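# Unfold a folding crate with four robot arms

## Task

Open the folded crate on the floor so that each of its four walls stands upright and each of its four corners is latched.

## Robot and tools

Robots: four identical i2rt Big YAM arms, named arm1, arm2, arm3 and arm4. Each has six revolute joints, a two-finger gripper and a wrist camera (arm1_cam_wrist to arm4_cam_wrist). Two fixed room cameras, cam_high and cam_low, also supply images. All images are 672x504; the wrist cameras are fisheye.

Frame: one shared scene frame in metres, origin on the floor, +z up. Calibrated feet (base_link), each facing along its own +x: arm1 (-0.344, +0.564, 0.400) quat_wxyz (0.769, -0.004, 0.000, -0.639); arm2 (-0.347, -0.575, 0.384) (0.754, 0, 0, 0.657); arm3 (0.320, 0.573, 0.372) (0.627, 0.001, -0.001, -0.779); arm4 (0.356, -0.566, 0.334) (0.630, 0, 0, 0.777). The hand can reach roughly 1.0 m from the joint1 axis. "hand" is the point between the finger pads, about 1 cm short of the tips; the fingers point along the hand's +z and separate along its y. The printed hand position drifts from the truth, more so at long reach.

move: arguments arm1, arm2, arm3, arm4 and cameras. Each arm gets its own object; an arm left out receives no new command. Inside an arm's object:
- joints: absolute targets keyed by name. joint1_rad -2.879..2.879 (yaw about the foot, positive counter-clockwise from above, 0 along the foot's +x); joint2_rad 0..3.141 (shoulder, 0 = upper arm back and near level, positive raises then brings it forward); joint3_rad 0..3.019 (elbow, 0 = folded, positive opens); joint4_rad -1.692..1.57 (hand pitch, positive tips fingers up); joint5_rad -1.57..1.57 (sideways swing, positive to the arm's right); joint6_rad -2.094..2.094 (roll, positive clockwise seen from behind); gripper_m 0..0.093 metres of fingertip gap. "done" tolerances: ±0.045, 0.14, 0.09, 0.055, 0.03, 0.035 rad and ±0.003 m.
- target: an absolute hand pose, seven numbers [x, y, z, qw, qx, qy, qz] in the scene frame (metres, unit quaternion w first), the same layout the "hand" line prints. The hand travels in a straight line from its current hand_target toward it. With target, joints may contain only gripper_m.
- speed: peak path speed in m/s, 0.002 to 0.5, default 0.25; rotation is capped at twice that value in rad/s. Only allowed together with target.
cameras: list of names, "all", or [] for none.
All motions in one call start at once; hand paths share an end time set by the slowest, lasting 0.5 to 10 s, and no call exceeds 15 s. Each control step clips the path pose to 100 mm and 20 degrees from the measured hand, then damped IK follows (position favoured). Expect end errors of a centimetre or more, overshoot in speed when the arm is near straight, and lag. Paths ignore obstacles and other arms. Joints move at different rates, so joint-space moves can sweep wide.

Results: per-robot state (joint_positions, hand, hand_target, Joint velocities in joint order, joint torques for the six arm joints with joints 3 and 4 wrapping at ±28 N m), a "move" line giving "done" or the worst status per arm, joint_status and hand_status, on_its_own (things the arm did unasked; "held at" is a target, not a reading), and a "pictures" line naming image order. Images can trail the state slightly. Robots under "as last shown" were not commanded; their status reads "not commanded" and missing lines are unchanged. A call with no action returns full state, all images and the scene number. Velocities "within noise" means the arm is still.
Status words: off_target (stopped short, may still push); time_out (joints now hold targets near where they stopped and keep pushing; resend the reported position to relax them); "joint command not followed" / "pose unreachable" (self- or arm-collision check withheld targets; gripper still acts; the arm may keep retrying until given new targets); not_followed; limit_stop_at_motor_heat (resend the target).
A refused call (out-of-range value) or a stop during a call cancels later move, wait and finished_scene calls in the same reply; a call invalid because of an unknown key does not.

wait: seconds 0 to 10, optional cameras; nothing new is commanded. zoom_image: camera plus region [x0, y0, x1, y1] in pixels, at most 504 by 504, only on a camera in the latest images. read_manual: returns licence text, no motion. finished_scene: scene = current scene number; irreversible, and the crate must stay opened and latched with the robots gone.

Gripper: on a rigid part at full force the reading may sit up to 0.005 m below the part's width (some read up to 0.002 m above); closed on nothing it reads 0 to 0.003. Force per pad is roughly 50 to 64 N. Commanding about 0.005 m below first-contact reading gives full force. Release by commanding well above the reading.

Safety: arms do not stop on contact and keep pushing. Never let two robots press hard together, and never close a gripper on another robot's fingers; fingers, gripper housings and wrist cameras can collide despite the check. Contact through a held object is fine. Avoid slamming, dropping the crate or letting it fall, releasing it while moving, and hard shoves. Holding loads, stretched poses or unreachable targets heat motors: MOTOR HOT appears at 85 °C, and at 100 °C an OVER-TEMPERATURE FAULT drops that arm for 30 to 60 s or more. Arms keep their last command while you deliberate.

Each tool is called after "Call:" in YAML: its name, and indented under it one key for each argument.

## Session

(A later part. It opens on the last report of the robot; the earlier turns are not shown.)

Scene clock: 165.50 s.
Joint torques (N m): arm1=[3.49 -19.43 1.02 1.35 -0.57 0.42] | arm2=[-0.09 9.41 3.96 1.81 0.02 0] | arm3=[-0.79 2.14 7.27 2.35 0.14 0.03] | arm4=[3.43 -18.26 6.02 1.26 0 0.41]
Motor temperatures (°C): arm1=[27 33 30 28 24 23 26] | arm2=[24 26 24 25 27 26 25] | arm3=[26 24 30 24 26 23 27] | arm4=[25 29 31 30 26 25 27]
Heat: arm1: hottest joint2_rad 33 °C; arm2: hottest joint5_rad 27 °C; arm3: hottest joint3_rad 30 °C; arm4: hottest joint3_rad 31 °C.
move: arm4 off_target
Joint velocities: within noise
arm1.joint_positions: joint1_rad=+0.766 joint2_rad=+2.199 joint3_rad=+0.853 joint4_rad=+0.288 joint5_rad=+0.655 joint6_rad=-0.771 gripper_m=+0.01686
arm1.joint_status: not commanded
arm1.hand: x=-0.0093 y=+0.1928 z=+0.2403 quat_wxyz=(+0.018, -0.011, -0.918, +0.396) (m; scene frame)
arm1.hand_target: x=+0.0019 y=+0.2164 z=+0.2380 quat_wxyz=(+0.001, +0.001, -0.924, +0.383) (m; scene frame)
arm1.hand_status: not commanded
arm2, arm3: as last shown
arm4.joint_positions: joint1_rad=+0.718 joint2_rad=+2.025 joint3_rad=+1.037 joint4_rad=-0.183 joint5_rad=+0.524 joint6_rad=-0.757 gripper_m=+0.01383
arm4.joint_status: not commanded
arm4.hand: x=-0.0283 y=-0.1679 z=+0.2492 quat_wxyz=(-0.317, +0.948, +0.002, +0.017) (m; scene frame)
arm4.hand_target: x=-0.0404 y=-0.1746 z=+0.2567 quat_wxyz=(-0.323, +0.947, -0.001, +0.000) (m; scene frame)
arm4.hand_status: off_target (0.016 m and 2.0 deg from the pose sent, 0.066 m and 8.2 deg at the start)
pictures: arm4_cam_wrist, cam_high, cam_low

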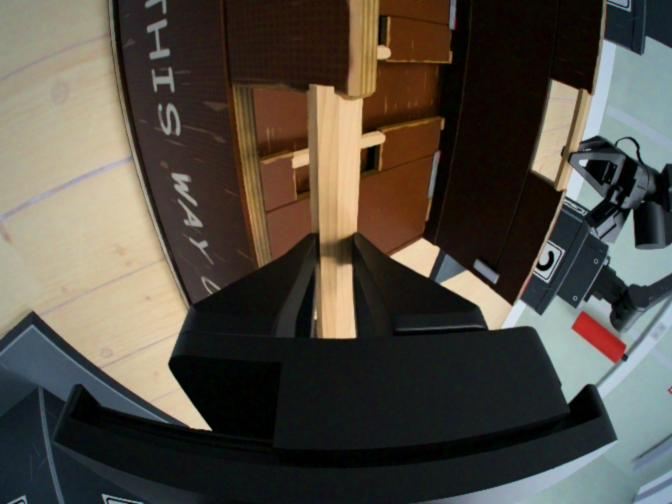

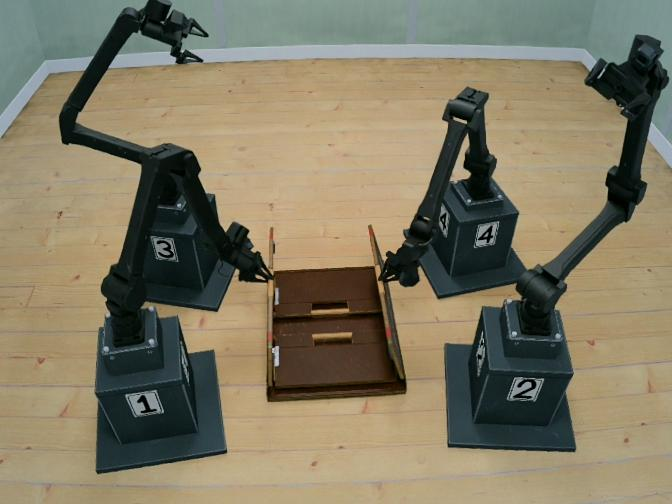

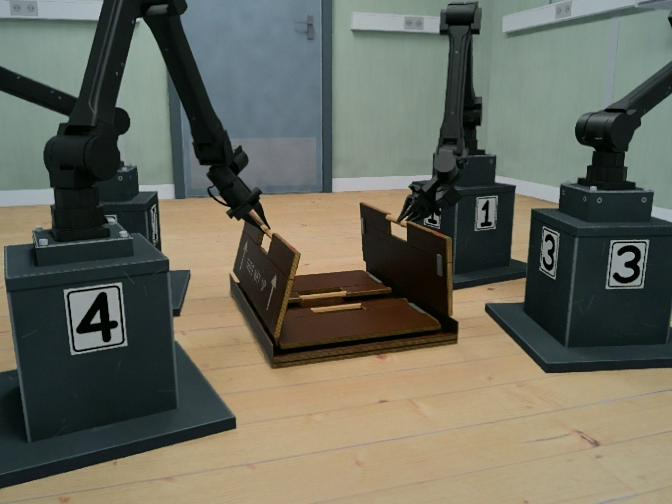

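Call:
move:
  arm4: {"target": [-0.040, -0.222, 0.258, -0.3827, 0.9239, 0, 0], "speed": 0.1}
  cameras: ["arm4_cam_wrist", "cam_low", "cam_high"]

Call:
zoom_image:
  camera: "cam_low"
  region: [200, 180, 480, 380]

Call:
zoom_image:
  camera: "cam_high"
  region: [240, 210, 440, 410]

Scene clock: 168.50 s.
Joint torques (N m): arm1=[3.55 -19.02 0.98 1.24 -0.59 0.43] | arm2=[-0.15 9.41 3.95 1.78 0.02 -0.01] | arm3=[-0.38 2.14 7.19 2.33 0.12 -0.02] | arm4=[3.72 -16.38 5.38 1.52 -0.14 0.38]
Motor temperatures (°C): arm1=[27 32 30 28 24 23 26] | arm2=[24 26 24 25 27 26 25] | arm3=[26 24 30 24 26 23 27] | arm4=[25 29 31 30 26 25 27]
Heat: arm1: hottest joint2_rad 32 °C; arm2: hottest joint5_rad 27 °C; arm3: hottest joint3_rad 30 °C; arm4: hottest joint3_rad 31 °C.
move: arm4 off_target
Joint velocities: within noise
arm1, arm2, arm3: as last shown
arm4.joint_positions: joint1_rad=+0.827 joint2_rad=+1.998 joint3_rad=+0.923 joint4_rad=-0.064 joint5_rad=+0.677 joint6_rad=-0.690 gripper_m=+0.01317
arm4.joint_status: not commanded
arm4.hand: x=-0.0267 y=-0.2118 z=+0.2551 quat_wxyz=(-0.381, +0.924, +0.000, +0.021) (m; scene frame)
arm4.hand_target: x=-0.0393 y=-0.2212 z=+0.2580 quat_wxyz=(-0.383, +0.924, +0.000, +0.001) (m; scene frame)
arm4.hand_status: off_target (0.017 m and 2.4 deg from the pose sent, 0.056 m and 8.2 deg at the start)
pictures: arm4_cam_wrist, cam_high, cam_low

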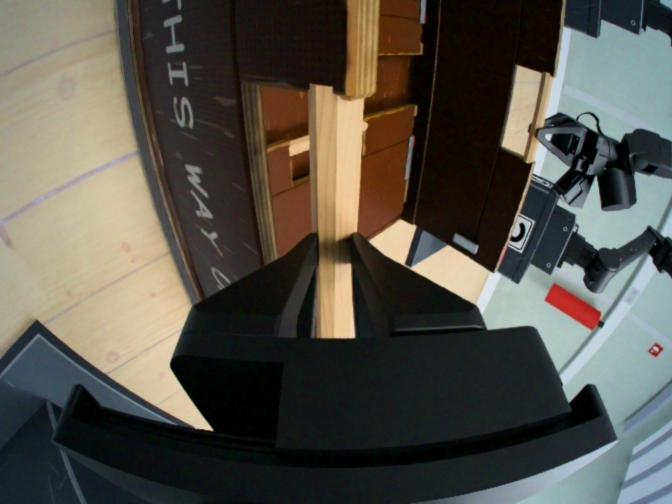

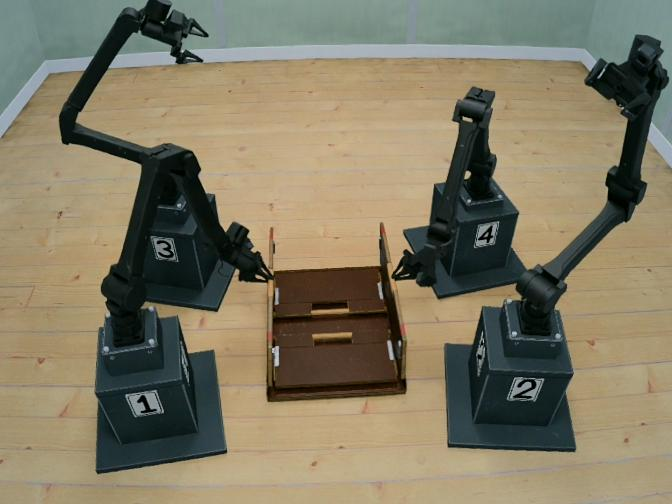

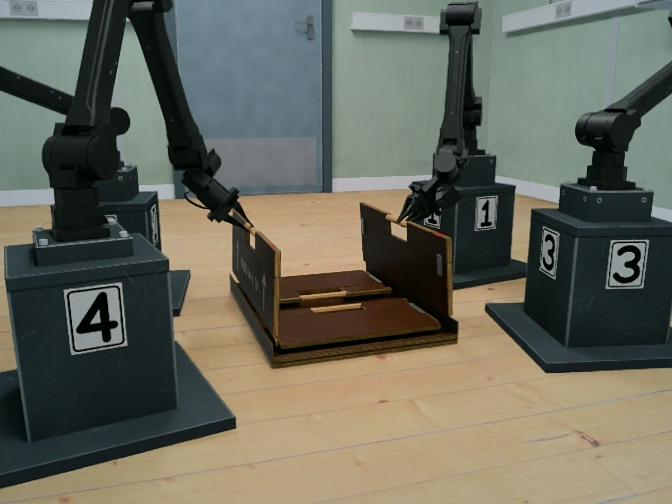

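Scaled by 1.800 from the camera's 672x504 image, which has a finer 960x720 frame.

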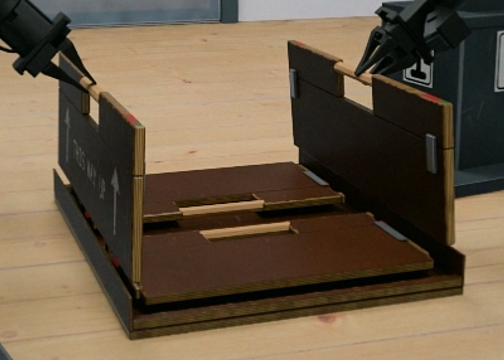

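Scaled by 2.520 from the camera's 672x504 image, which has a finer 960x720 frame.

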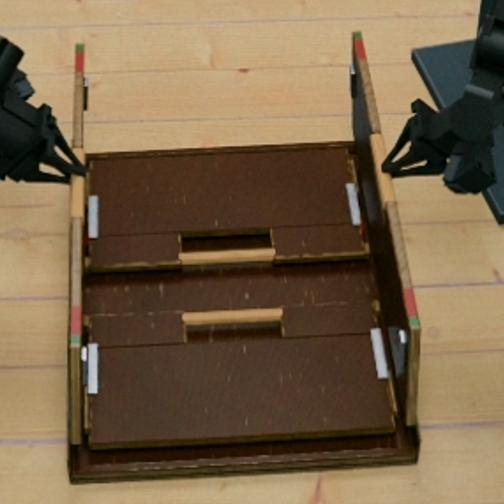

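Call:
move:
  arm3: {"joints": {"joint1_rad": -0.233, "joint2_rad": 2.30, "joint3_rad": 1.676, "joint4_rad": -0.92, "joint5_rad": 0, "joint6_rad": -0.447, "gripper_m": 0.045}}
  cameras: ["arm3_cam_wrist", "cam_low", "cam_high"]

Scene clock: 182.87 s.
Joint torques (N m): arm1=[4.37 -19.31 0.87 1.11 -0.57 0.43] | arm2=[-0.09 9.47 3.97 1.8 0.03 0] | arm3=[-1.14 -18.84 6.24 0.38 0.15 -0.05] | arm4=[3.72 -16.38 5.37 1.54 -0.14 0.38]
Motor temperatures (°C): arm1=[27 32 29 27 24 23 26] | arm2=[24 26 24 25 27 26 25] | arm3=[26 24 30 24 26 23 27] | arm4=[25 29 30 30 26 25 27]
Heat: arm1: hottest joint2_rad 32 °C; arm2: hottest joint5_rad 27 °C; arm3: hottest joint3_rad 30 °C; arm4: hottest joint3_rad 30 °C.
move: arm3 done
Joint velocities: within noise
arm1, arm2, arm4: as last shown
arm3.joint_positions: joint1_rad=-0.239 joint2_rad=+2.285 joint3_rad=+1.670 joint4_rad=-0.917 joint5_rad=-0.003 joint6_rad=-0.442 gripper_m=+0.04512
arm3.joint_status: all done
arm3.hand: x=+0.0384 y=-0.0040 z=+0.2747 quat_wxyz=(-0.009, -0.711, -0.703, +0.017) (m; scene frame)
arm3.hand_target: x=+0.0387 y=+0.0010 z=+0.2594 quat_wxyz=(-0.004, -0.709, -0.705, +0.006) (m; scene frame)
arm3.hand_status: not commanded
arm4.joint_positions: joint1_rad=+0.827 joint2_rad=+1.998 joint3_rad=+0.923 joint4_rad=-0.064 joint5_rad=+0.677 joint6_rad=-0.690 gripper_m=+0.01316
arm4.hand_target: x=-0.0393 y=-0.2213 z=+0.2580 quat_wxyz=(-0.383, +0.924, +0.000, +0.001) (m; scene frame)
pictures: arm3_cam_wrist, cam_high, cam_low

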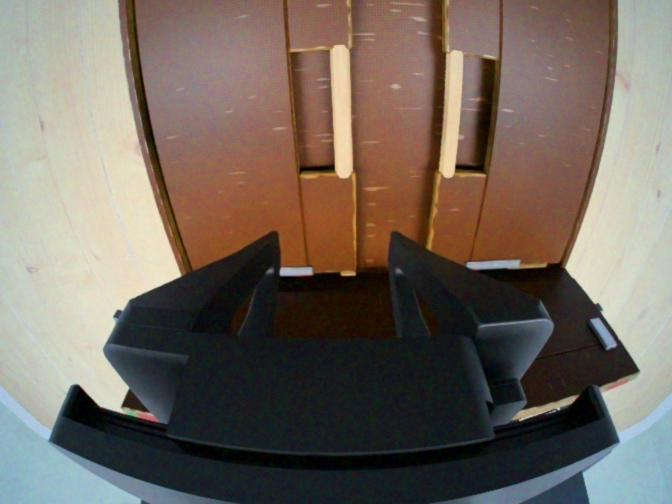

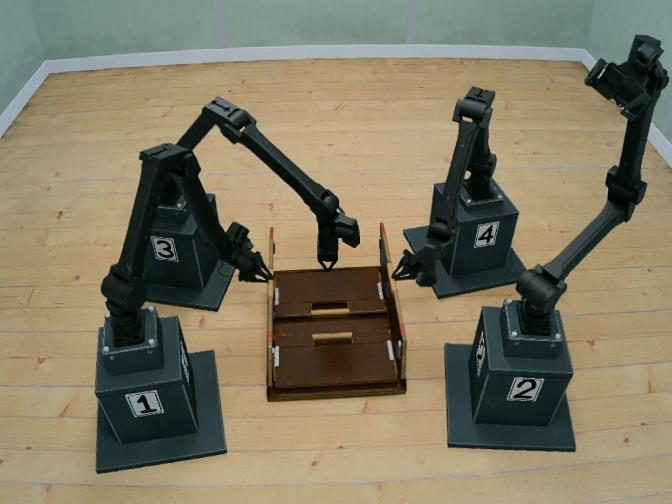

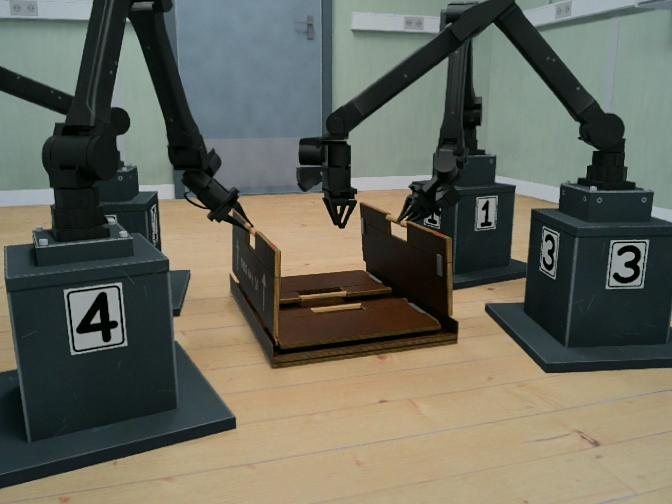

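Call:
move:
  arm3: {"target": [0.0245, -0.014, 0.12, 0, 0.7071, 0.7071, 0], "speed": 0.2}
  cameras: ["arm3_cam_wrist", "cam_low"]

Scene clock: 189.43 s.
Joint torques (N m): arm1=[3.72 -19.08 1.03 1.22 -0.57 0.39] | arm2=[-0.09 9.47 3.96 1.78 0.02 0] | arm3=[-1.08 -19.55 7.8 0.55 0.21 -0.04] | arm4=[3.72 -16.38 5.38 1.54 -0.14 0.38]
Motor temperatures (°C): arm1=[27 32 29 27 24 23 26] | arm2=[24 26 24 25 27 26 25] | arm3=[26 25 31 24 26 23 27] | arm4=[25 29 30 30 26 25 28]
Heat: arm1: hottest joint2_rad 32 °C; arm2: hottest joint5_rad 27 °C; arm3: hottest joint3_rad 31 °C; arm4: hottest joint3_rad 30 °C.
move: arm3 off_target
Joint velocities: within noise
arm1, arm4: as last shown
arm2.joint_positions: joint1_rad=+0.742 joint2_rad=+0.378 joint3_rad=+1.702 joint4_rad=-1.262 joint5_rad=-0.142 joint6_rad=-0.320 gripper_m=+0.09396
arm2.joint_status: not commanded
arm2.hand: x=-0.3865 y=-0.5610 z=+1.1031 quat_wxyz=(-0.397, +0.664, -0.167, -0.611) (m; scene frame)
arm2.hand_target: x=-0.3859 y=-0.5619 z=+1.1085 quat_wxyz=(-0.399, +0.660, -0.165, -0.614) (m; scene frame)
arm2.hand_status: not commanded
arm3.joint_positions: joint1_rad=-0.241 joint2_rad=+2.575 joint3_rad=+1.797 joint4_rad=-0.800 joint5_rad=+0.000 joint6_rad=-0.450 gripper_m=+0.04512
arm3.joint_status: not commanded
arm3.hand: x=+0.0350 y=-0.0081 z=+0.1313 quat_wxyz=(+0.000, -0.709, -0.705, -0.004) (m; scene frame)
arm3.hand_target: x=+0.0242 y=-0.0120 z=+0.1209 quat_wxyz=(+0.000, -0.710, -0.704, +0.001) (m; scene frame)
arm3.hand_status: off_target (0.016 m and 0.6 deg from the pose sent, 0.156 m and 2.3 deg at the start)
pictures: arm3_cam_wrist, cam_low

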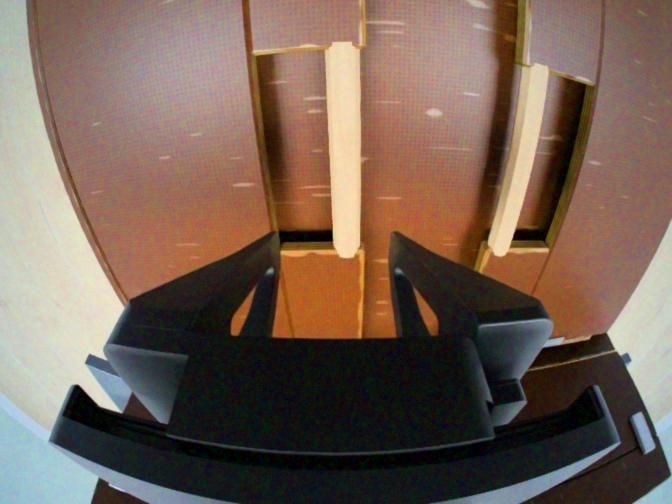

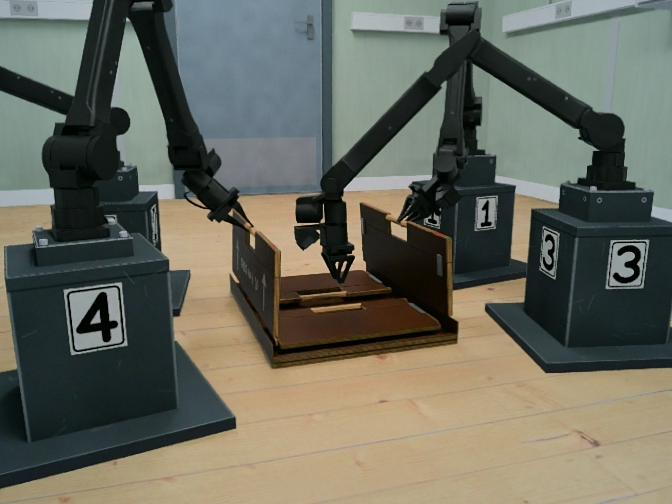

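Call:
move:
  arm3: {"target": [0.017, -0.018, 0.032, 0, 0.7071, 0.7071, 0], "speed": 0.12}
  cameras: ["arm3_cam_wrist", "cam_low"]

Call:
zoom_image:
  camera: "cam_low"
  region: [250, 220, 390, 340]

Scene clock: 194.20 s.
Joint torques (N m): arm1=[3.37 -19.14 1.05 1.29 -0.63 0.41] | arm2=[-0.09 9.41 3.95 1.78 0.02 0] | arm3=[-1.49 -19.66 7.45 0.43 0.16 -0.06] | arm4=[3.72 -16.38 5.37 1.54 -0.14 0.38]
Motor temperatures (°C): arm1=[27 32 29 27 24 23 26] | arm2=[24 26 24 25 27 26 25] | arm3=[26 25 31 24 26 23 27] | arm4=[25 29 30 30 26 25 28]
Heat: arm1: hottest joint2_rad 32 °C; arm2: hottest joint5_rad 27 °C; arm3: hottest joint3_rad 31 °C; arm4: hottest joint3_rad 30 °C.
move: arm3 off_target
Joint velocities: within noise
arm1, arm2, arm4: as last shown
arm3.joint_positions: joint1_rad=-0.245 joint2_rad=+2.779 joint3_rad=+1.958 joint4_rad=-0.754 joint5_rad=+0.000 joint6_rad=-0.464 gripper_m=+0.04512
arm3.joint_status: not commanded
arm3.hand: x=+0.0276 y=-0.0168 z=+0.0446 quat_wxyz=(+0.000, -0.706, -0.708, -0.003) (m; scene frame)
arm3.hand_target: x=+0.0186 y=-0.0166 z=+0.0318 quat_wxyz=(+0.000, -0.707, -0.708, +0.000) (m; scene frame)
arm3.hand_status: off_target (0.017 m and 0.4 deg from the pose sent, 0.101 m and 0.6 deg at the start)
pictures: arm3_cam_wrist, cam_low

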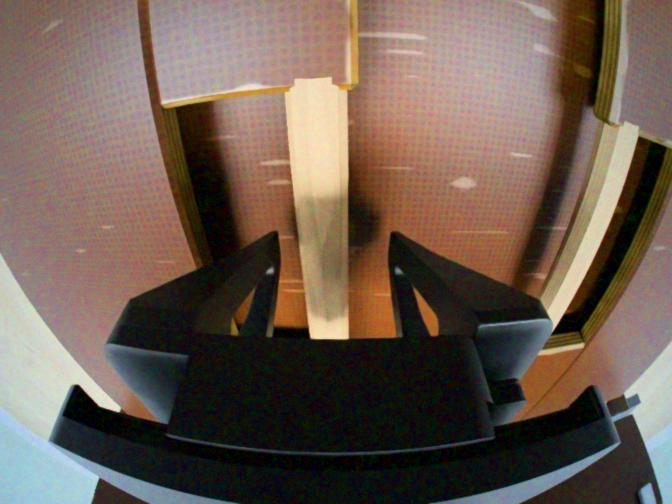

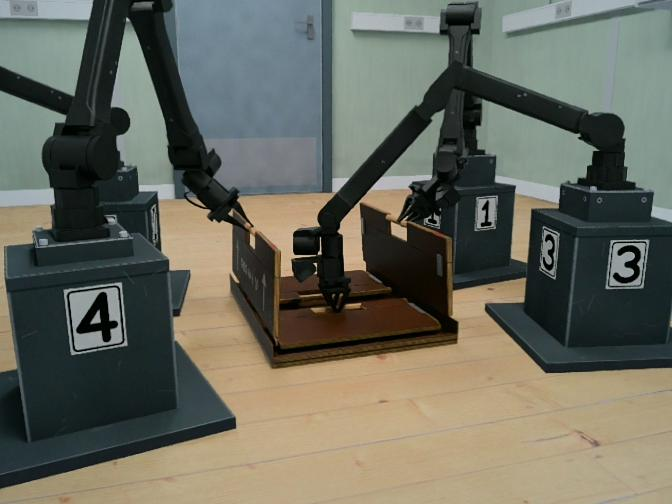

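Scaled by 3.600 from the camera's 672x504 image, which has a finer 960x720 frame.

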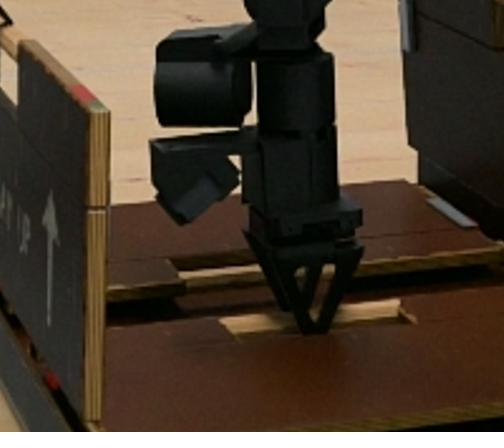

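Call:
move:
  arm3: {"target": [0.021, -0.018, 0.025, 0, 0.7071, 0.7071, 0], "speed": 0.1}

Call:
move:
  arm3: {"joints": {"gripper_m": 0.0}}
  cameras: ["arm3_cam_wrist", "cam_low"]

Call:
zoom_image:
  camera: "cam_low"
  region: [250, 220, 390, 340]

Scene clock: 197.20 s.
Joint torques (N m): arm1=[3.55 -19.31 0.91 1.07 -0.61 0.4] | arm2=[-0.03 9.41 3.96 1.8 0.03 0] | arm3=[-0.79 -19.08 7.75 0.75 0.18 0.01] | arm4=[3.72 -16.44 5.37 1.54 -0.14 0.38]
Motor temperatures (°C): arm1=[27 32 29 27 24 23 26] | arm2=[24 26 24 25 27 26 25] | arm3=[26 25 31 24 26 23 27] | arm4=[25 28 30 30 26 25 28]
Heat: arm1: hottest joint2_rad 32 °C; arm2: hottest joint5_rad 27 °C; arm3: hottest joint3_rad 31 °C; arm4: hottest joint3_rad 30 °C.
move: arm3 off_target
Joint velocities: within noise
arm1, arm2, arm4: as last shown
arm3.joint_positions: joint1_rad=-0.245 joint2_rad=+2.785 joint3_rad=+1.958 joint4_rad=-0.754 joint5_rad=+0.000 joint6_rad=-0.464 gripper_m=+0.04512
arm3.joint_status: not commanded
arm3.hand: x=+0.0289 y=-0.0143 z=+0.0407 quat_wxyz=(+0.001, -0.706, -0.708, -0.006) (m; scene frame)
arm3.hand_target: x=+0.0213 y=-0.0174 z=+0.0262 quat_wxyz=(+0.000, -0.707, -0.707, +0.001) (m; scene frame)
arm3.hand_status: off_target (0.018 m and 0.7 deg from the pose sent, 0.021 m and 0.4 deg at the start)
pictures: none

Scene clock: 197.93 s.
Joint torques (N m): arm1=[3.55 -18.78 0.8 1.21 -0.63 0.39] | arm2=[-0.09 9.41 3.95 1.8 0.03 0] | arm3=[-1.03 -19.49 7.84 0.76 0.22 0.12] | arm4=[3.72 -16.38 5.37 1.54 -0.14 0.38]
Motor temperatures (°C): arm1=[27 32 29 27 24 23 26] | arm2=[24 26 24 25 27 26 25] | arm3=[26 26 31 24 26 23 27] | arm4=[25 28 30 30 26 25 28]
Heat: arm1: hottest joint2_rad 32 °C; arm2: hottest joint5_rad 27 °C; arm3: hottest joint3_rad 31 °C; arm4: hottest joint3_rad 30 °C.
move: arm3 off_target
Joint velocities: within noise
arm1, arm2, arm4: as last shown
arm3.joint_positions: joint1_rad=-0.245 joint2_rad=+2.785 joint3_rad=+1.958 joint4_rad=-0.756 joint5_rad=-0.011 joint6_rad=-0.484 gripper_m=+0.01660
arm3.joint_status: gripper_m off_target (ended at +0.01663, target +0.00000)
arm3.hand: x=+0.0307 y=-0.0148 z=+0.0408 quat_wxyz=(-0.004, -0.699, -0.715, -0.008) (m; scene frame)
arm3.hand_target: x=+0.0228 y=-0.0179 z=+0.0262 quat_wxyz=(-0.004, -0.704, -0.711, -0.001) (m; scene frame)
arm3.hand_status: not commanded
pictures: arm3_cam_wrist, cam_low

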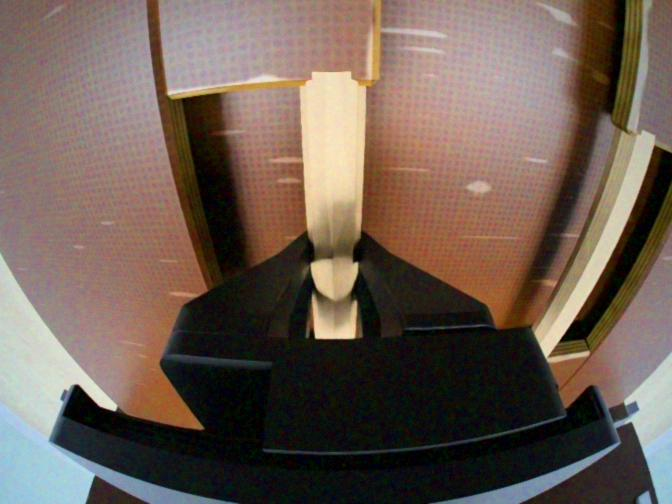

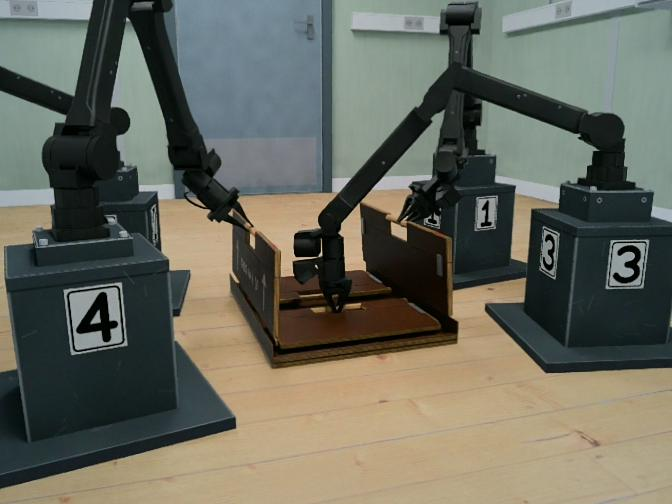

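Scaled by 3.600 from the camera's 672x504 image, which has a finer 960x720 frame.

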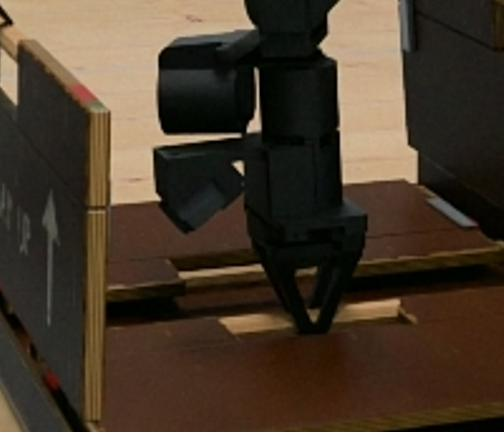

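Call:
move:
  arm3: {"target": [0.028, -0.018, 0.098, -0.0462, 0.7056, 0.7056, -0.0462], "speed": 0.1}

Call:
move:
  arm3: {"target": [0.047, -0.018, 0.147, -0.0923, 0.7010, 0.7010, -0.0923], "speed": 0.1}
  cameras: ["arm3_cam_wrist", "cam_low"]

Scene clock: 210.13 s.
Joint torques (N m): arm1=[3.19 -19.25 1.02 1.17 -0.56 0.42] | arm2=[-0.15 9.41 3.96 1.78 0.02 0] | arm3=[-0.44 -24.64 3.73 0.32 0.39 0.23] | arm4=[3.72 -16.38 5.38 1.54 -0.14 0.38]
Motor temperatures (°C): arm1=[27 32 29 27 24 23 26] | arm2=[24 26 24 25 27 26 25] | arm3=[26 26 31 24 26 23 27] | arm4=[25 28 29 30 26 25 28]
Heat: arm1: hottest joint2_rad 32 °C; arm2: hottest joint5_rad 27 °C; arm3: hottest joint3_rad 31 °C; arm4: hottest joint4_rad 30 °C.
move: arm3 off_target
Joint velocities: within noise
arm1, arm2, arm4: as last shown
arm3.joint_positions: joint1_rad=-0.208 joint2_rad=+2.684 joint3_rad=+1.834 joint4_rad=-0.679 joint5_rad=+0.117 joint6_rad=-0.447 gripper_m=+0.01659
arm3.joint_status: not commanded
arm3.hand: x=+0.0332 y=-0.0141 z=+0.0742 quat_wxyz=(+0.047, -0.699, -0.713, +0.039) (m; scene frame)
arm3.hand_target: x=+0.0320 y=-0.0227 z=+0.0967 quat_wxyz=(+0.045, -0.703, -0.708, +0.050) (m; scene frame)
arm3.hand_status: off_target (0.025 m and 1.5 deg from the pose sent, 0.057 m and 8.6 deg at the start)
pictures: none

Scene clock: 211.43 s.
Joint torques (N m): arm1=[2.26 -18.08 2.11 1.03 -0.74 0.32] | arm2=[-0.09 9.41 3.95 1.78 0.03 0] | arm3=[0.21 -27.75 2.22 -1.68 0.93 0.38] | arm4=[3.25 -16.09 5.79 1.54 -0.22 0.34]
Motor temperatures (°C): arm1=[27 32 29 27 24 23 26] | arm2=[24 26 24 25 27 26 25] | arm3=[26 26 31 24 26 23 28] | arm4=[25 28 29 30 26 25 28]
Heat: arm1: hottest joint2_rad 32 °C; arm2: hottest joint5_rad 27 °C; arm3: hottest joint3_rad 31 °C; arm4: hottest joint4_rad 30 °C.
move: arm3 off_target
Joint velocities: within noise
arm1.joint_positions: joint1_rad=+0.780 joint2_rad=+2.191 joint3_rad=+0.838 joint4_rad=+0.288 joint5_rad=+0.659 joint6_rad=-0.761 gripper_m=+0.01690
arm1.joint_status: not commanded
arm1.hand: x=-0.0098 y=+0.2008 z=+0.2412 quat_wxyz=(+0.017, -0.009, -0.919, +0.395) (m; scene frame)
arm1.hand_target: x=+0.0014 y=+0.2163 z=+0.2378 quat_wxyz=(+0.002, +0.001, -0.924, +0.383) (m; scene frame)
arm1.hand_status: not commanded
arm2: as last shown
arm3.joint_positions: joint1_rad=-0.172 joint2_rad=+2.608 joint3_rad=+1.730 joint4_rad=-0.592 joint5_rad=+0.227 joint6_rad=-0.413 gripper_m=+0.01659
arm3.joint_status: not commanded
arm3.hand: x=+0.0388 y=-0.0139 z=+0.0987 quat_wxyz=(+0.085, -0.697, -0.707, +0.088) (m; scene frame)
arm3.hand_target: x=+0.0420 y=-0.0178 z=+0.1435 quat_wxyz=(+0.092, -0.703, -0.699, +0.093) (m; scene frame)
arm3.hand_status: off_target (0.049 m and 1.3 deg from the pose sent, 0.074 m and 8.2 deg at the start)
arm4.joint_positions: joint1_rad=+0.833 joint2_rad=+1.995 joint3_rad=+0.917 joint4_rad=-0.064 joint5_rad=+0.680 joint6_rad=-0.685 gripper_m=+0.01309
arm4.joint_status: not commanded
arm4.hand: x=-0.0263 y=-0.2151 z=+0.2553 quat_wxyz=(-0.382, +0.924, +0.001, +0.021) (m; scene frame)
arm4.hand_target: x=-0.0389 y=-0.2214 z=+0.2580 quat_wxyz=(-0.383, +0.924, +0.000, +0.002) (m; scene frame)
arm4.hand_status: not commanded
pictures: arm3_cam_wrist, cam_low

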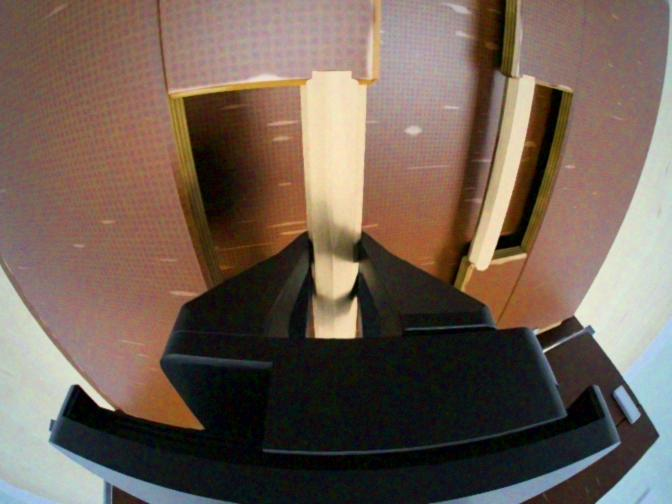

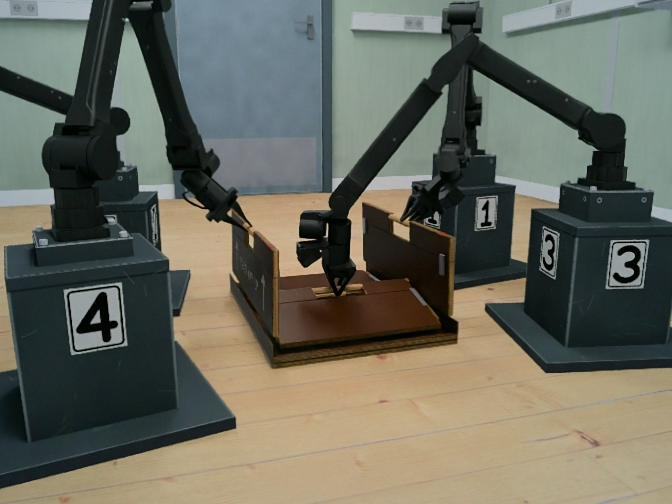

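Call:
zoom_image:
  camera: "cam_low"
  region: [220, 190, 470, 380]

Call:
move:
  cameras: ["cam_high", "arm4_cam_wrist", "arm1_cam_wrist"]

Call:
zoom_image:
  camera: "cam_high"
  region: [240, 210, 440, 410]

Scaled by 2.016 from the camera's 672x504 image, which has a finer 960x720 frame.

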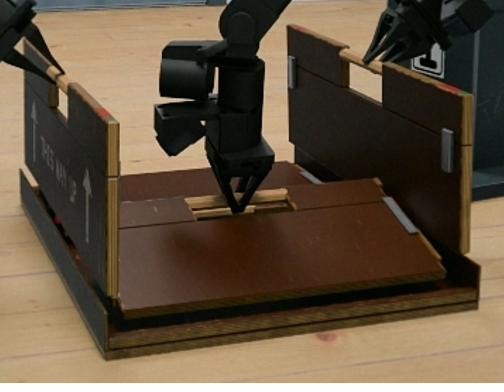

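Scene clock: 213.03 s.
Joint torques (N m): arm1=[2.61 -18.55 2.18 1.06 -0.68 0.35] | arm2=[-0.03 9.35 3.96 1.78 0.03 0] | arm3=[0.32 -27.63 2.09 -1.59 0.95 0.41] | arm4=[3.25 -16.09 5.79 1.52 -0.22 0.34]
Motor temperatures (°C): arm1=[27 32 29 27 24 23 26] | arm2=[24 26 24 25 27 26 25] | arm3=[26 27 31 24 26 23 28] | arm4=[25 29 29 30 26 25 28]
Heat: arm1: hottest joint2_rad 32 °C; arm2: hottest joint5_rad 27 °C; arm3: hottest joint3_rad 31 °C; arm4: hottest joint4_rad 30 °C.
Joint velocities: within noise
arm1.joint_positions: joint1_rad=+0.780 joint2_rad=+2.191 joint3_rad=+0.838 joint4_rad=+0.288 joint5_rad=+0.659 joint6_rad=-0.761 gripper_m=+0.01690
arm1.joint_status: not commanded
arm1.hand: x=-0.0098 y=+0.2008 z=+0.2412 quat_wxyz=(+0.017, -0.009, -0.919, +0.395) (m; scene frame)
arm1.hand_target: x=+0.0014 y=+0.2163 z=+0.2378 quat_wxyz=(+0.002, +0.001, -0.924, +0.383) (m; scene frame)
arm1.hand_status: not commanded
arm2.joint_positions: joint1_rad=+0.742 joint2_rad=+0.378 joint3_rad=+1.702 joint4_rad=-1.262 joint5_rad=-0.142 joint6_rad=-0.320 gripper_m=+0.09396
arm2.joint_status: not commanded
arm2.hand: x=-0.3865 y=-0.5610 z=+1.1031 quat_wxyz=(-0.397, +0.664, -0.167, -0.611) (m; scene frame)
arm2.hand_target: x=-0.3859 y=-0.5619 z=+1.1085 quat_wxyz=(-0.399, +0.660, -0.165, -0.614) (m; scene frame)
arm2.hand_status: not commanded
arm3.joint_positions: joint1_rad=-0.172 joint2_rad=+2.608 joint3_rad=+1.730 joint4_rad=-0.592 joint5_rad=+0.227 joint6_rad=-0.413 gripper_m=+0.01659
arm3.joint_status: not commanded
arm3.hand: x=+0.0388 y=-0.0139 z=+0.0987 quat_wxyz=(+0.085, -0.697, -0.707, +0.088) (m; scene frame)
arm3.hand_target: x=+0.0420 y=-0.0178 z=+0.1435 quat_wxyz=(+0.092, -0.703, -0.699, +0.093) (m; scene frame)
arm3.hand_status: off_target (0.049 m and 1.3 deg from the pose sent, 0.074 m and 8.2 deg at the start)
arm4.joint_positions: joint1_rad=+0.833 joint2_rad=+1.995 joint3_rad=+0.917 joint4_rad=-0.064 joint5_rad=+0.680 joint6_rad=-0.685 gripper_m=+0.01309
arm4.joint_status: not commanded
arm4.hand: x=-0.0263 y=-0.2151 z=+0.2553 quat_wxyz=(-0.382, +0.924, +0.001, +0.021) (m; scene frame)
arm4.hand_target: x=-0.0389 y=-0.2214 z=+0.2580 quat_wxyz=(-0.383, +0.924, +0.000, +0.002) (m; scene frame)
arm4.hand_status: not commanded
pictures: arm1_cam_wrist, arm4_cam_wrist, cam_high

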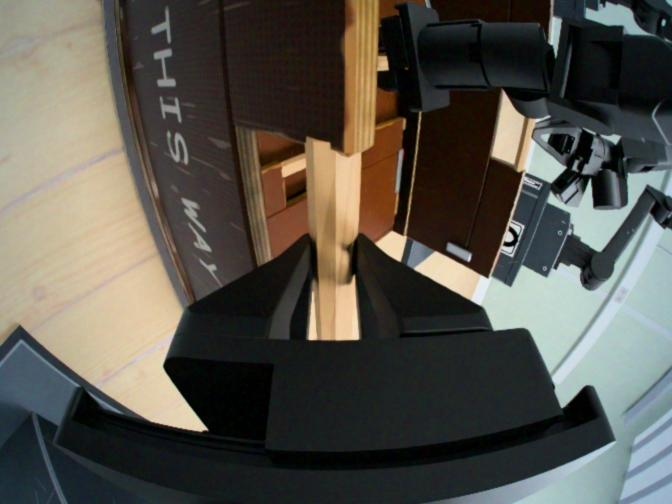

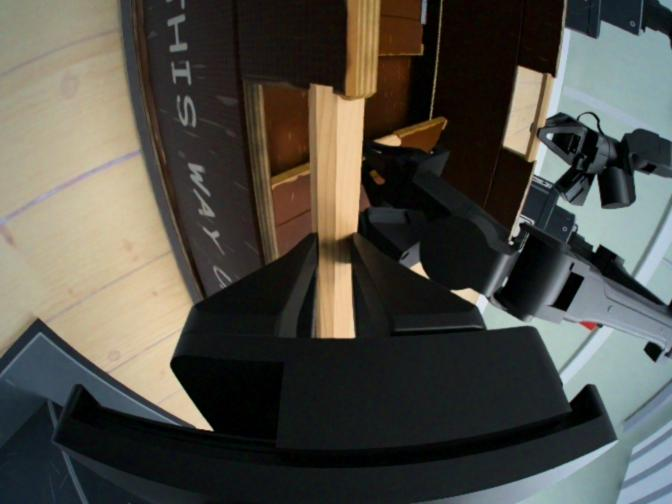

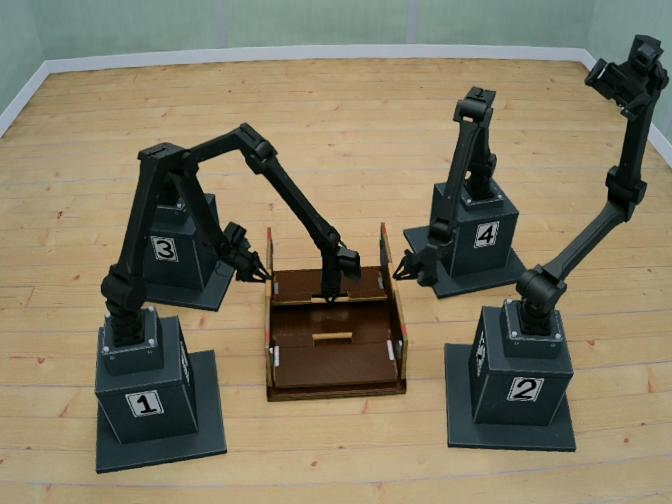

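Scaled by 2.520 from the camera's 672x504 image, which has a finer 960x720 frame.

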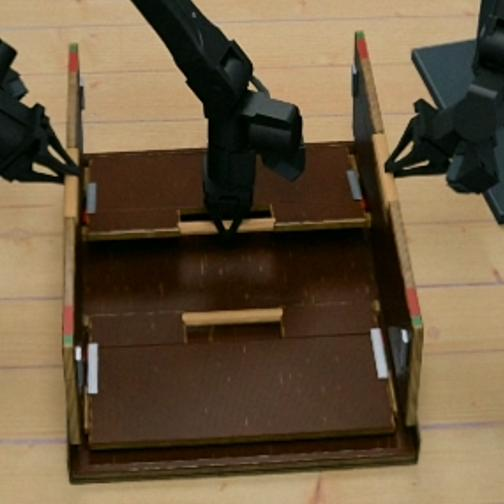

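Call:
move:
  arm1: {"target": [0.002, 0.228, 0.238, 0, 0, 0.9239, -0.3827], "speed": 0.05}
  arm4: {"target": [-0.039, -0.236, 0.257, -0.3827, 0.9239, 0, 0], "speed": 0.05}
  cameras: ["cam_high", "cam_low"]

Call:
zoom_image:
  camera: "cam_low"
  region: [220, 190, 470, 380]

Call:
zoom_image:
  camera: "cam_high"
  region: [240, 210, 440, 410]

Scene clock: 217.50 s.
Joint torques (N m): arm1=[3.55 -18.96 1.22 0.96 -0.66 0.46] | arm2=[-0.09 9.52 3.96 1.8 0.02 0] | arm3=[-0.09 -25 3.9 -1.07 0.11 0.26] | arm4=[4.13 -16.15 5.15 1.26 -0.25 0.43]
Motor temperatures (°C): arm1=[27 32 29 27 24 23 26] | arm2=[24 26 24 25 27 26 25] | arm3=[26 28 30 24 26 23 28] | arm4=[25 29 29 30 26 25 28]
Heat: arm1: hottest joint2_rad 32 °C; arm2: hottest joint5_rad 27 °C; arm3: hottest joint3_rad 30 °C; arm4: hottest joint4_rad 30 °C.
move: arm1 off_target; arm4 off_target
Joint velocities: within noise
arm1.joint_positions: joint1_rad=+0.787 joint2_rad=+2.191 joint3_rad=+0.833 joint4_rad=+0.288 joint5_rad=+0.666 joint6_rad=-0.747 gripper_m=+0.01690
arm1.joint_status: not commanded
arm1.hand: x=-0.0101 y=+0.2042 z=+0.2411 quat_wxyz=(+0.017, -0.012, -0.918, +0.396) (m; scene frame)
arm1.hand_target: x=+0.0010 y=+0.2270 z=+0.2377 quat_wxyz=(+0.001, +0.000, -0.924, +0.383) (m; scene frame)
arm1.hand_status: off_target (0.027 m and 2.9 deg from the pose sent, 0.030 m and 2.7 deg at the start)
arm2: as last shown
arm3.joint_positions: joint1_rad=-0.156 joint2_rad=+2.576 joint3_rad=+1.708 joint4_rad=-0.607 joint5_rad=+0.258 joint6_rad=-0.399 gripper_m=+0.01659
arm3.joint_status: not commanded
arm3.hand: x=+0.0439 y=-0.0138 z=+0.1141 quat_wxyz=(+0.099, -0.695, -0.706, +0.093) (m; scene frame)
arm3.hand_target: x=+0.0452 y=-0.0192 z=+0.1436 quat_wxyz=(+0.095, -0.700, -0.701, +0.094) (m; scene frame)
arm3.hand_status: not commanded
arm4.joint_positions: joint1_rad=+0.850 joint2_rad=+1.990 joint3_rad=+0.906 joint4_rad=-0.064 joint5_rad=+0.691 joint6_rad=-0.662 gripper_m=+0.01279
arm4.joint_status: not commanded
arm4.hand: x=-0.0270 y=-0.2229 z=+0.2557 quat_wxyz=(-0.385, +0.923, -0.002, +0.019) (m; scene frame)
arm4.hand_target: x=-0.0395 y=-0.2358 z=+0.2572 quat_wxyz=(-0.383, +0.924, +0.000, +0.000) (m; scene frame)
arm4.hand_status: off_target (0.018 m and 2.2 deg from the pose sent, 0.024 m and 2.4 deg at the start)
pictures: cam_high, cam_low

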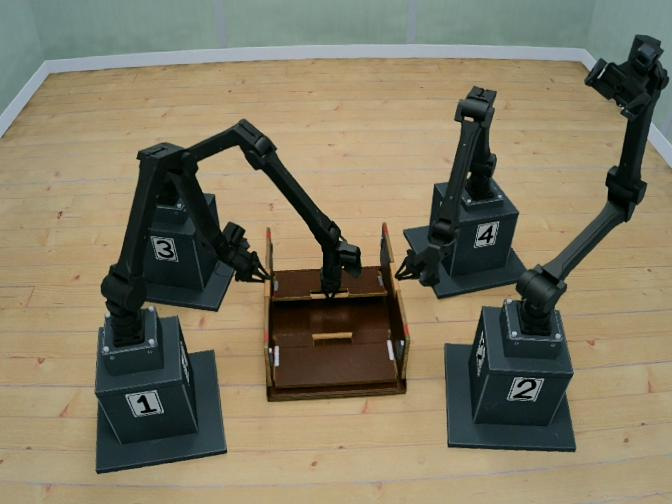

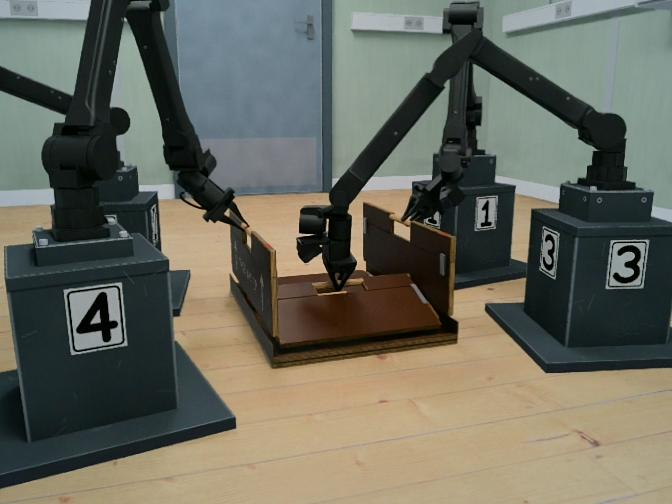

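Scaled by 2.016 from the camera's 672x504 image, which has a finer 960x720 frame.

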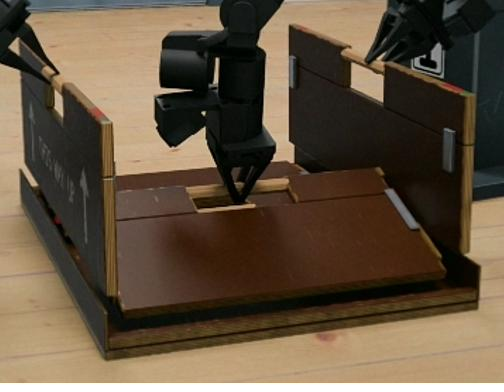

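Scaled by 2.520 from the camera's 672x504 image, which has a finer 960x720 frame.

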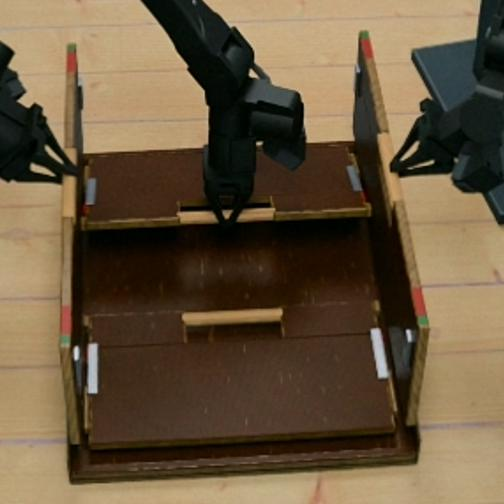

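Call:
move:
  arm1: {"target": [0.002, 0.236, 0.238, 0, 0, 0.9239, -0.3827], "speed": 0.05}
  arm4: {"target": [-0.039, -0.243, 0.257, -0.3827, 0.9239, 0, 0], "speed": 0.05}

Call:
move:
  arm3: {"target": [0.052, -0.018, 0.158, -0.0923, 0.7010, 0.7010, -0.0923], "speed": 0.1}

Call:
move:
  arm3: {"target": [0.080, -0.018, 0.194, -0.138, 0.6935, 0.6935, -0.138], "speed": 0.1}
  cameras: ["cam_high", "cam_low", "arm3_cam_wrist"]

Call:
zoom_image:
  camera: "cam_low"
  region: [220, 190, 470, 380]

Scene clock: 220.97 s.
Joint torques (N m): arm1=[4.07 -18.61 0.92 0.94 -0.53 0.5] | arm2=[-0.15 9.41 3.96 1.78 0.03 0] | arm3=[0.09 -25.17 3.81 -1.06 0.09 0.24] | arm4=[4.95 -16.56 4.41 1.03 -0.12 0.52]
Motor temperatures (°C): arm1=[27 32 29 27 24 23 26] | arm2=[24 26 24 25 27 26 25] | arm3=[26 29 30 24 26 23 28] | arm4=[25 29 29 30 26 25 28]
Heat: arm1: hottest joint2_rad 32 °C; arm2: hottest joint5_rad 27 °C; arm3: hottest joint3_rad 30 °C; arm4: hottest joint4_rad 30 °C.
move: arm1 off_target; arm4 off_target
Joint velocities: within noise
arm1.joint_positions: joint1_rad=+0.797 joint2_rad=+2.188 joint3_rad=+0.827 joint4_rad=+0.288 joint5_rad=+0.671 joint6_rad=-0.738 gripper_m=+0.01690
arm1.joint_status: not commanded
arm1.hand: x=-0.0094 y=+0.2083 z=+0.2418 quat_wxyz=(+0.016, -0.012, -0.917, +0.397) (m; scene frame)
arm1.hand_target: x=+0.0014 y=+0.2347 z=+0.2382 quat_wxyz=(+0.000, +0.001, -0.924, +0.383) (m; scene frame)
arm1.hand_status: off_target (0.030 m and 2.9 deg from the pose sent, 0.034 m and 2.9 deg at the start)
arm2, arm3: as last shown
arm4.joint_positions: joint1_rad=+0.850 joint2_rad=+1.990 joint3_rad=+0.905 joint4_rad=-0.064 joint5_rad=+0.694 joint6_rad=-0.656 gripper_m=+0.01277
arm4.joint_status: not commanded
arm4.hand: x=-0.0259 y=-0.2230 z=+0.2556 quat_wxyz=(-0.386, +0.922, -0.005, +0.020) (m; scene frame)
arm4.hand_target: x=-0.0376 y=-0.2421 z=+0.2566 quat_wxyz=(-0.383, +0.924, +0.000, +0.001) (m; scene frame)
arm4.hand_status: off_target (0.024 m and 2.3 deg from the pose sent, 0.023 m and 2.2 deg at the start)
pictures: none

Scene clock: 221.97 s.
Joint torques (N m): arm1=[3.78 -18.43 0.9 0.94 -0.55 0.46] | arm2=[-0.09 9.47 3.96 1.78 0.02 0] | arm3=[-0.21 -25.35 3.66 -1.07 -0.07 0.3] | arm4=[5.01 -16.5 4.41 1.05 -0.12 0.51]
Motor temperatures (°C): arm1=[27 32 29 27 24 23 26] | arm2=[24 26 24 25 27 26 25] | arm3=[26 29 30 24 26 23 28] | arm4=[25 29 29 30 26 25 28]
Heat: arm1: hottest joint2_rad 32 °C; arm2: hottest joint5_rad 27 °C; arm3: hottest joint3_rad 30 °C; arm4: hottest joint4_rad 30 °C.
move: arm3 off_target
Joint velocities: within noise
arm1, arm2, arm4: as last shown
arm3.joint_positions: joint1_rad=-0.150 joint2_rad=+2.547 joint3_rad=+1.688 joint4_rad=-0.621 joint5_rad=+0.258 joint6_rad=-0.393 gripper_m=+0.01659
arm3.joint_status: not commanded
arm3.hand: x=+0.0485 y=-0.0129 z=+0.1266 quat_wxyz=(+0.099, -0.695, -0.706, +0.091) (m; scene frame)
arm3.hand_target: x=+0.0511 y=-0.0180 z=+0.1564 quat_wxyz=(+0.093, -0.701, -0.701, +0.092) (m; scene frame)
arm3.hand_status: off_target (0.032 m and 1.2 deg from the pose sent, 0.045 m and 1.1 deg at the start)
pictures: none

Scene clock: 223.20 s.
Joint torques (N m): arm1=[3.72 -19.14 0.76 0.91 -0.55 0.47] | arm2=[-0.09 9.41 3.96 1.77 0.02 0] | arm3=[0.79 -24.06 3.58 -0.1 0.27 0.3] | arm4=[5.01 -16.5 4.41 1.05 -0.12 0.52]
Motor temperatures (°C): arm1=[27 32 29 27 24 23 26] | arm2=[24 26 24 25 27 26 25] | arm3=[26 29 30 24 26 23 28] | arm4=[25 29 29 30 26 25 28]
Heat: arm1: hottest joint2_rad 32 °C; arm2: hottest joint5_rad 27 °C; arm3: hottest joint3_rad 30 °C; arm4: hottest joint4_rad 30 °C.
move: arm3 off_target
Joint velocities: within noise
arm1, arm2, arm4: as last shown
arm3.joint_positions: joint1_rad=-0.083 joint2_rad=+2.450 joint3_rad=+1.599 joint4_rad=-0.621 joint5_rad=+0.382 joint6_rad=-0.329 gripper_m=+0.01662
arm3.joint_status: not commanded
arm3.hand: x=+0.0728 y=-0.0112 z=+0.1687 quat_wxyz=(+0.146, -0.690, -0.698, +0.128) (m; scene frame)
arm3.hand_target: x=+0.0790 y=-0.0181 z=+0.1931 quat_wxyz=(+0.138, -0.693, -0.694, +0.138) (m; scene frame)
arm3.hand_status: off_target (0.027 m and 1.6 deg from the pose sent, 0.075 m and 7.1 deg at the start)
pictures: arm3_cam_wrist, cam_high, cam_low

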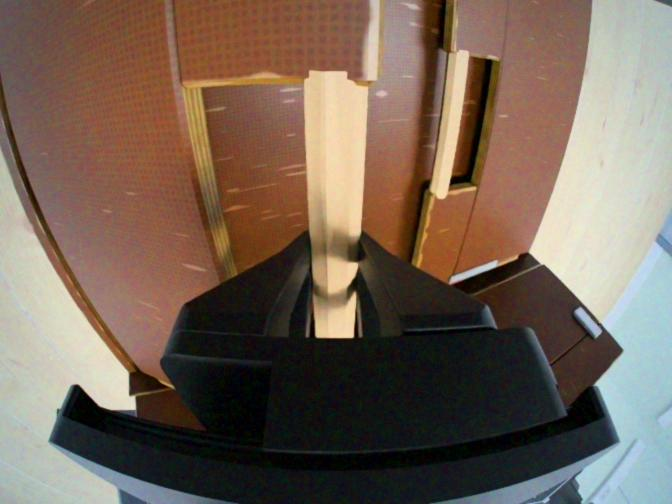

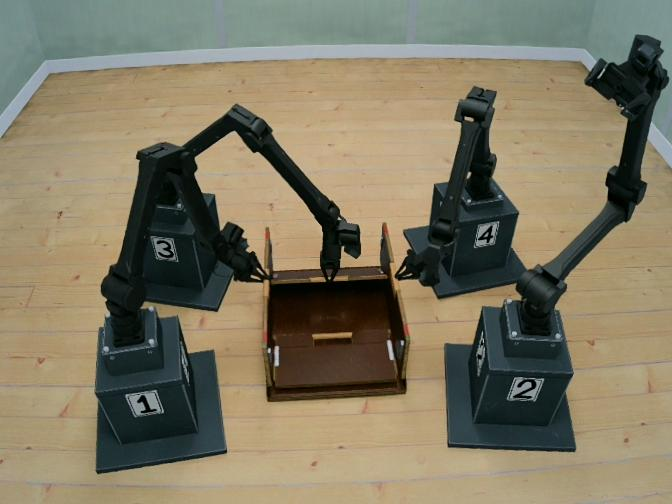

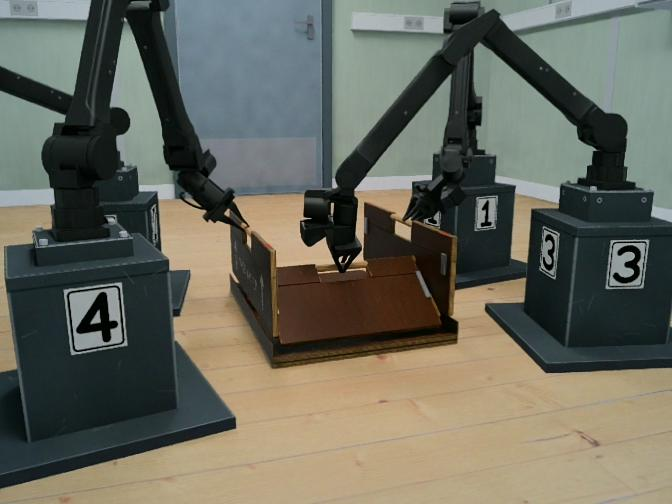

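Scaled by 2.016 from the camera's 672x504 image, which has a finer 960x720 frame.

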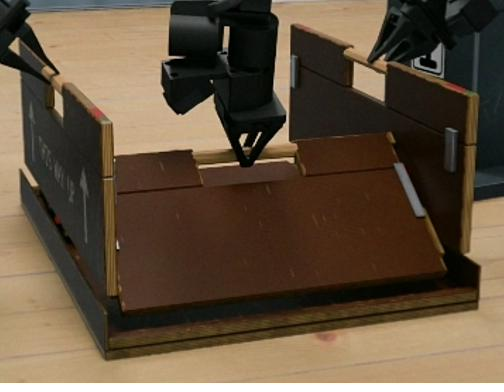

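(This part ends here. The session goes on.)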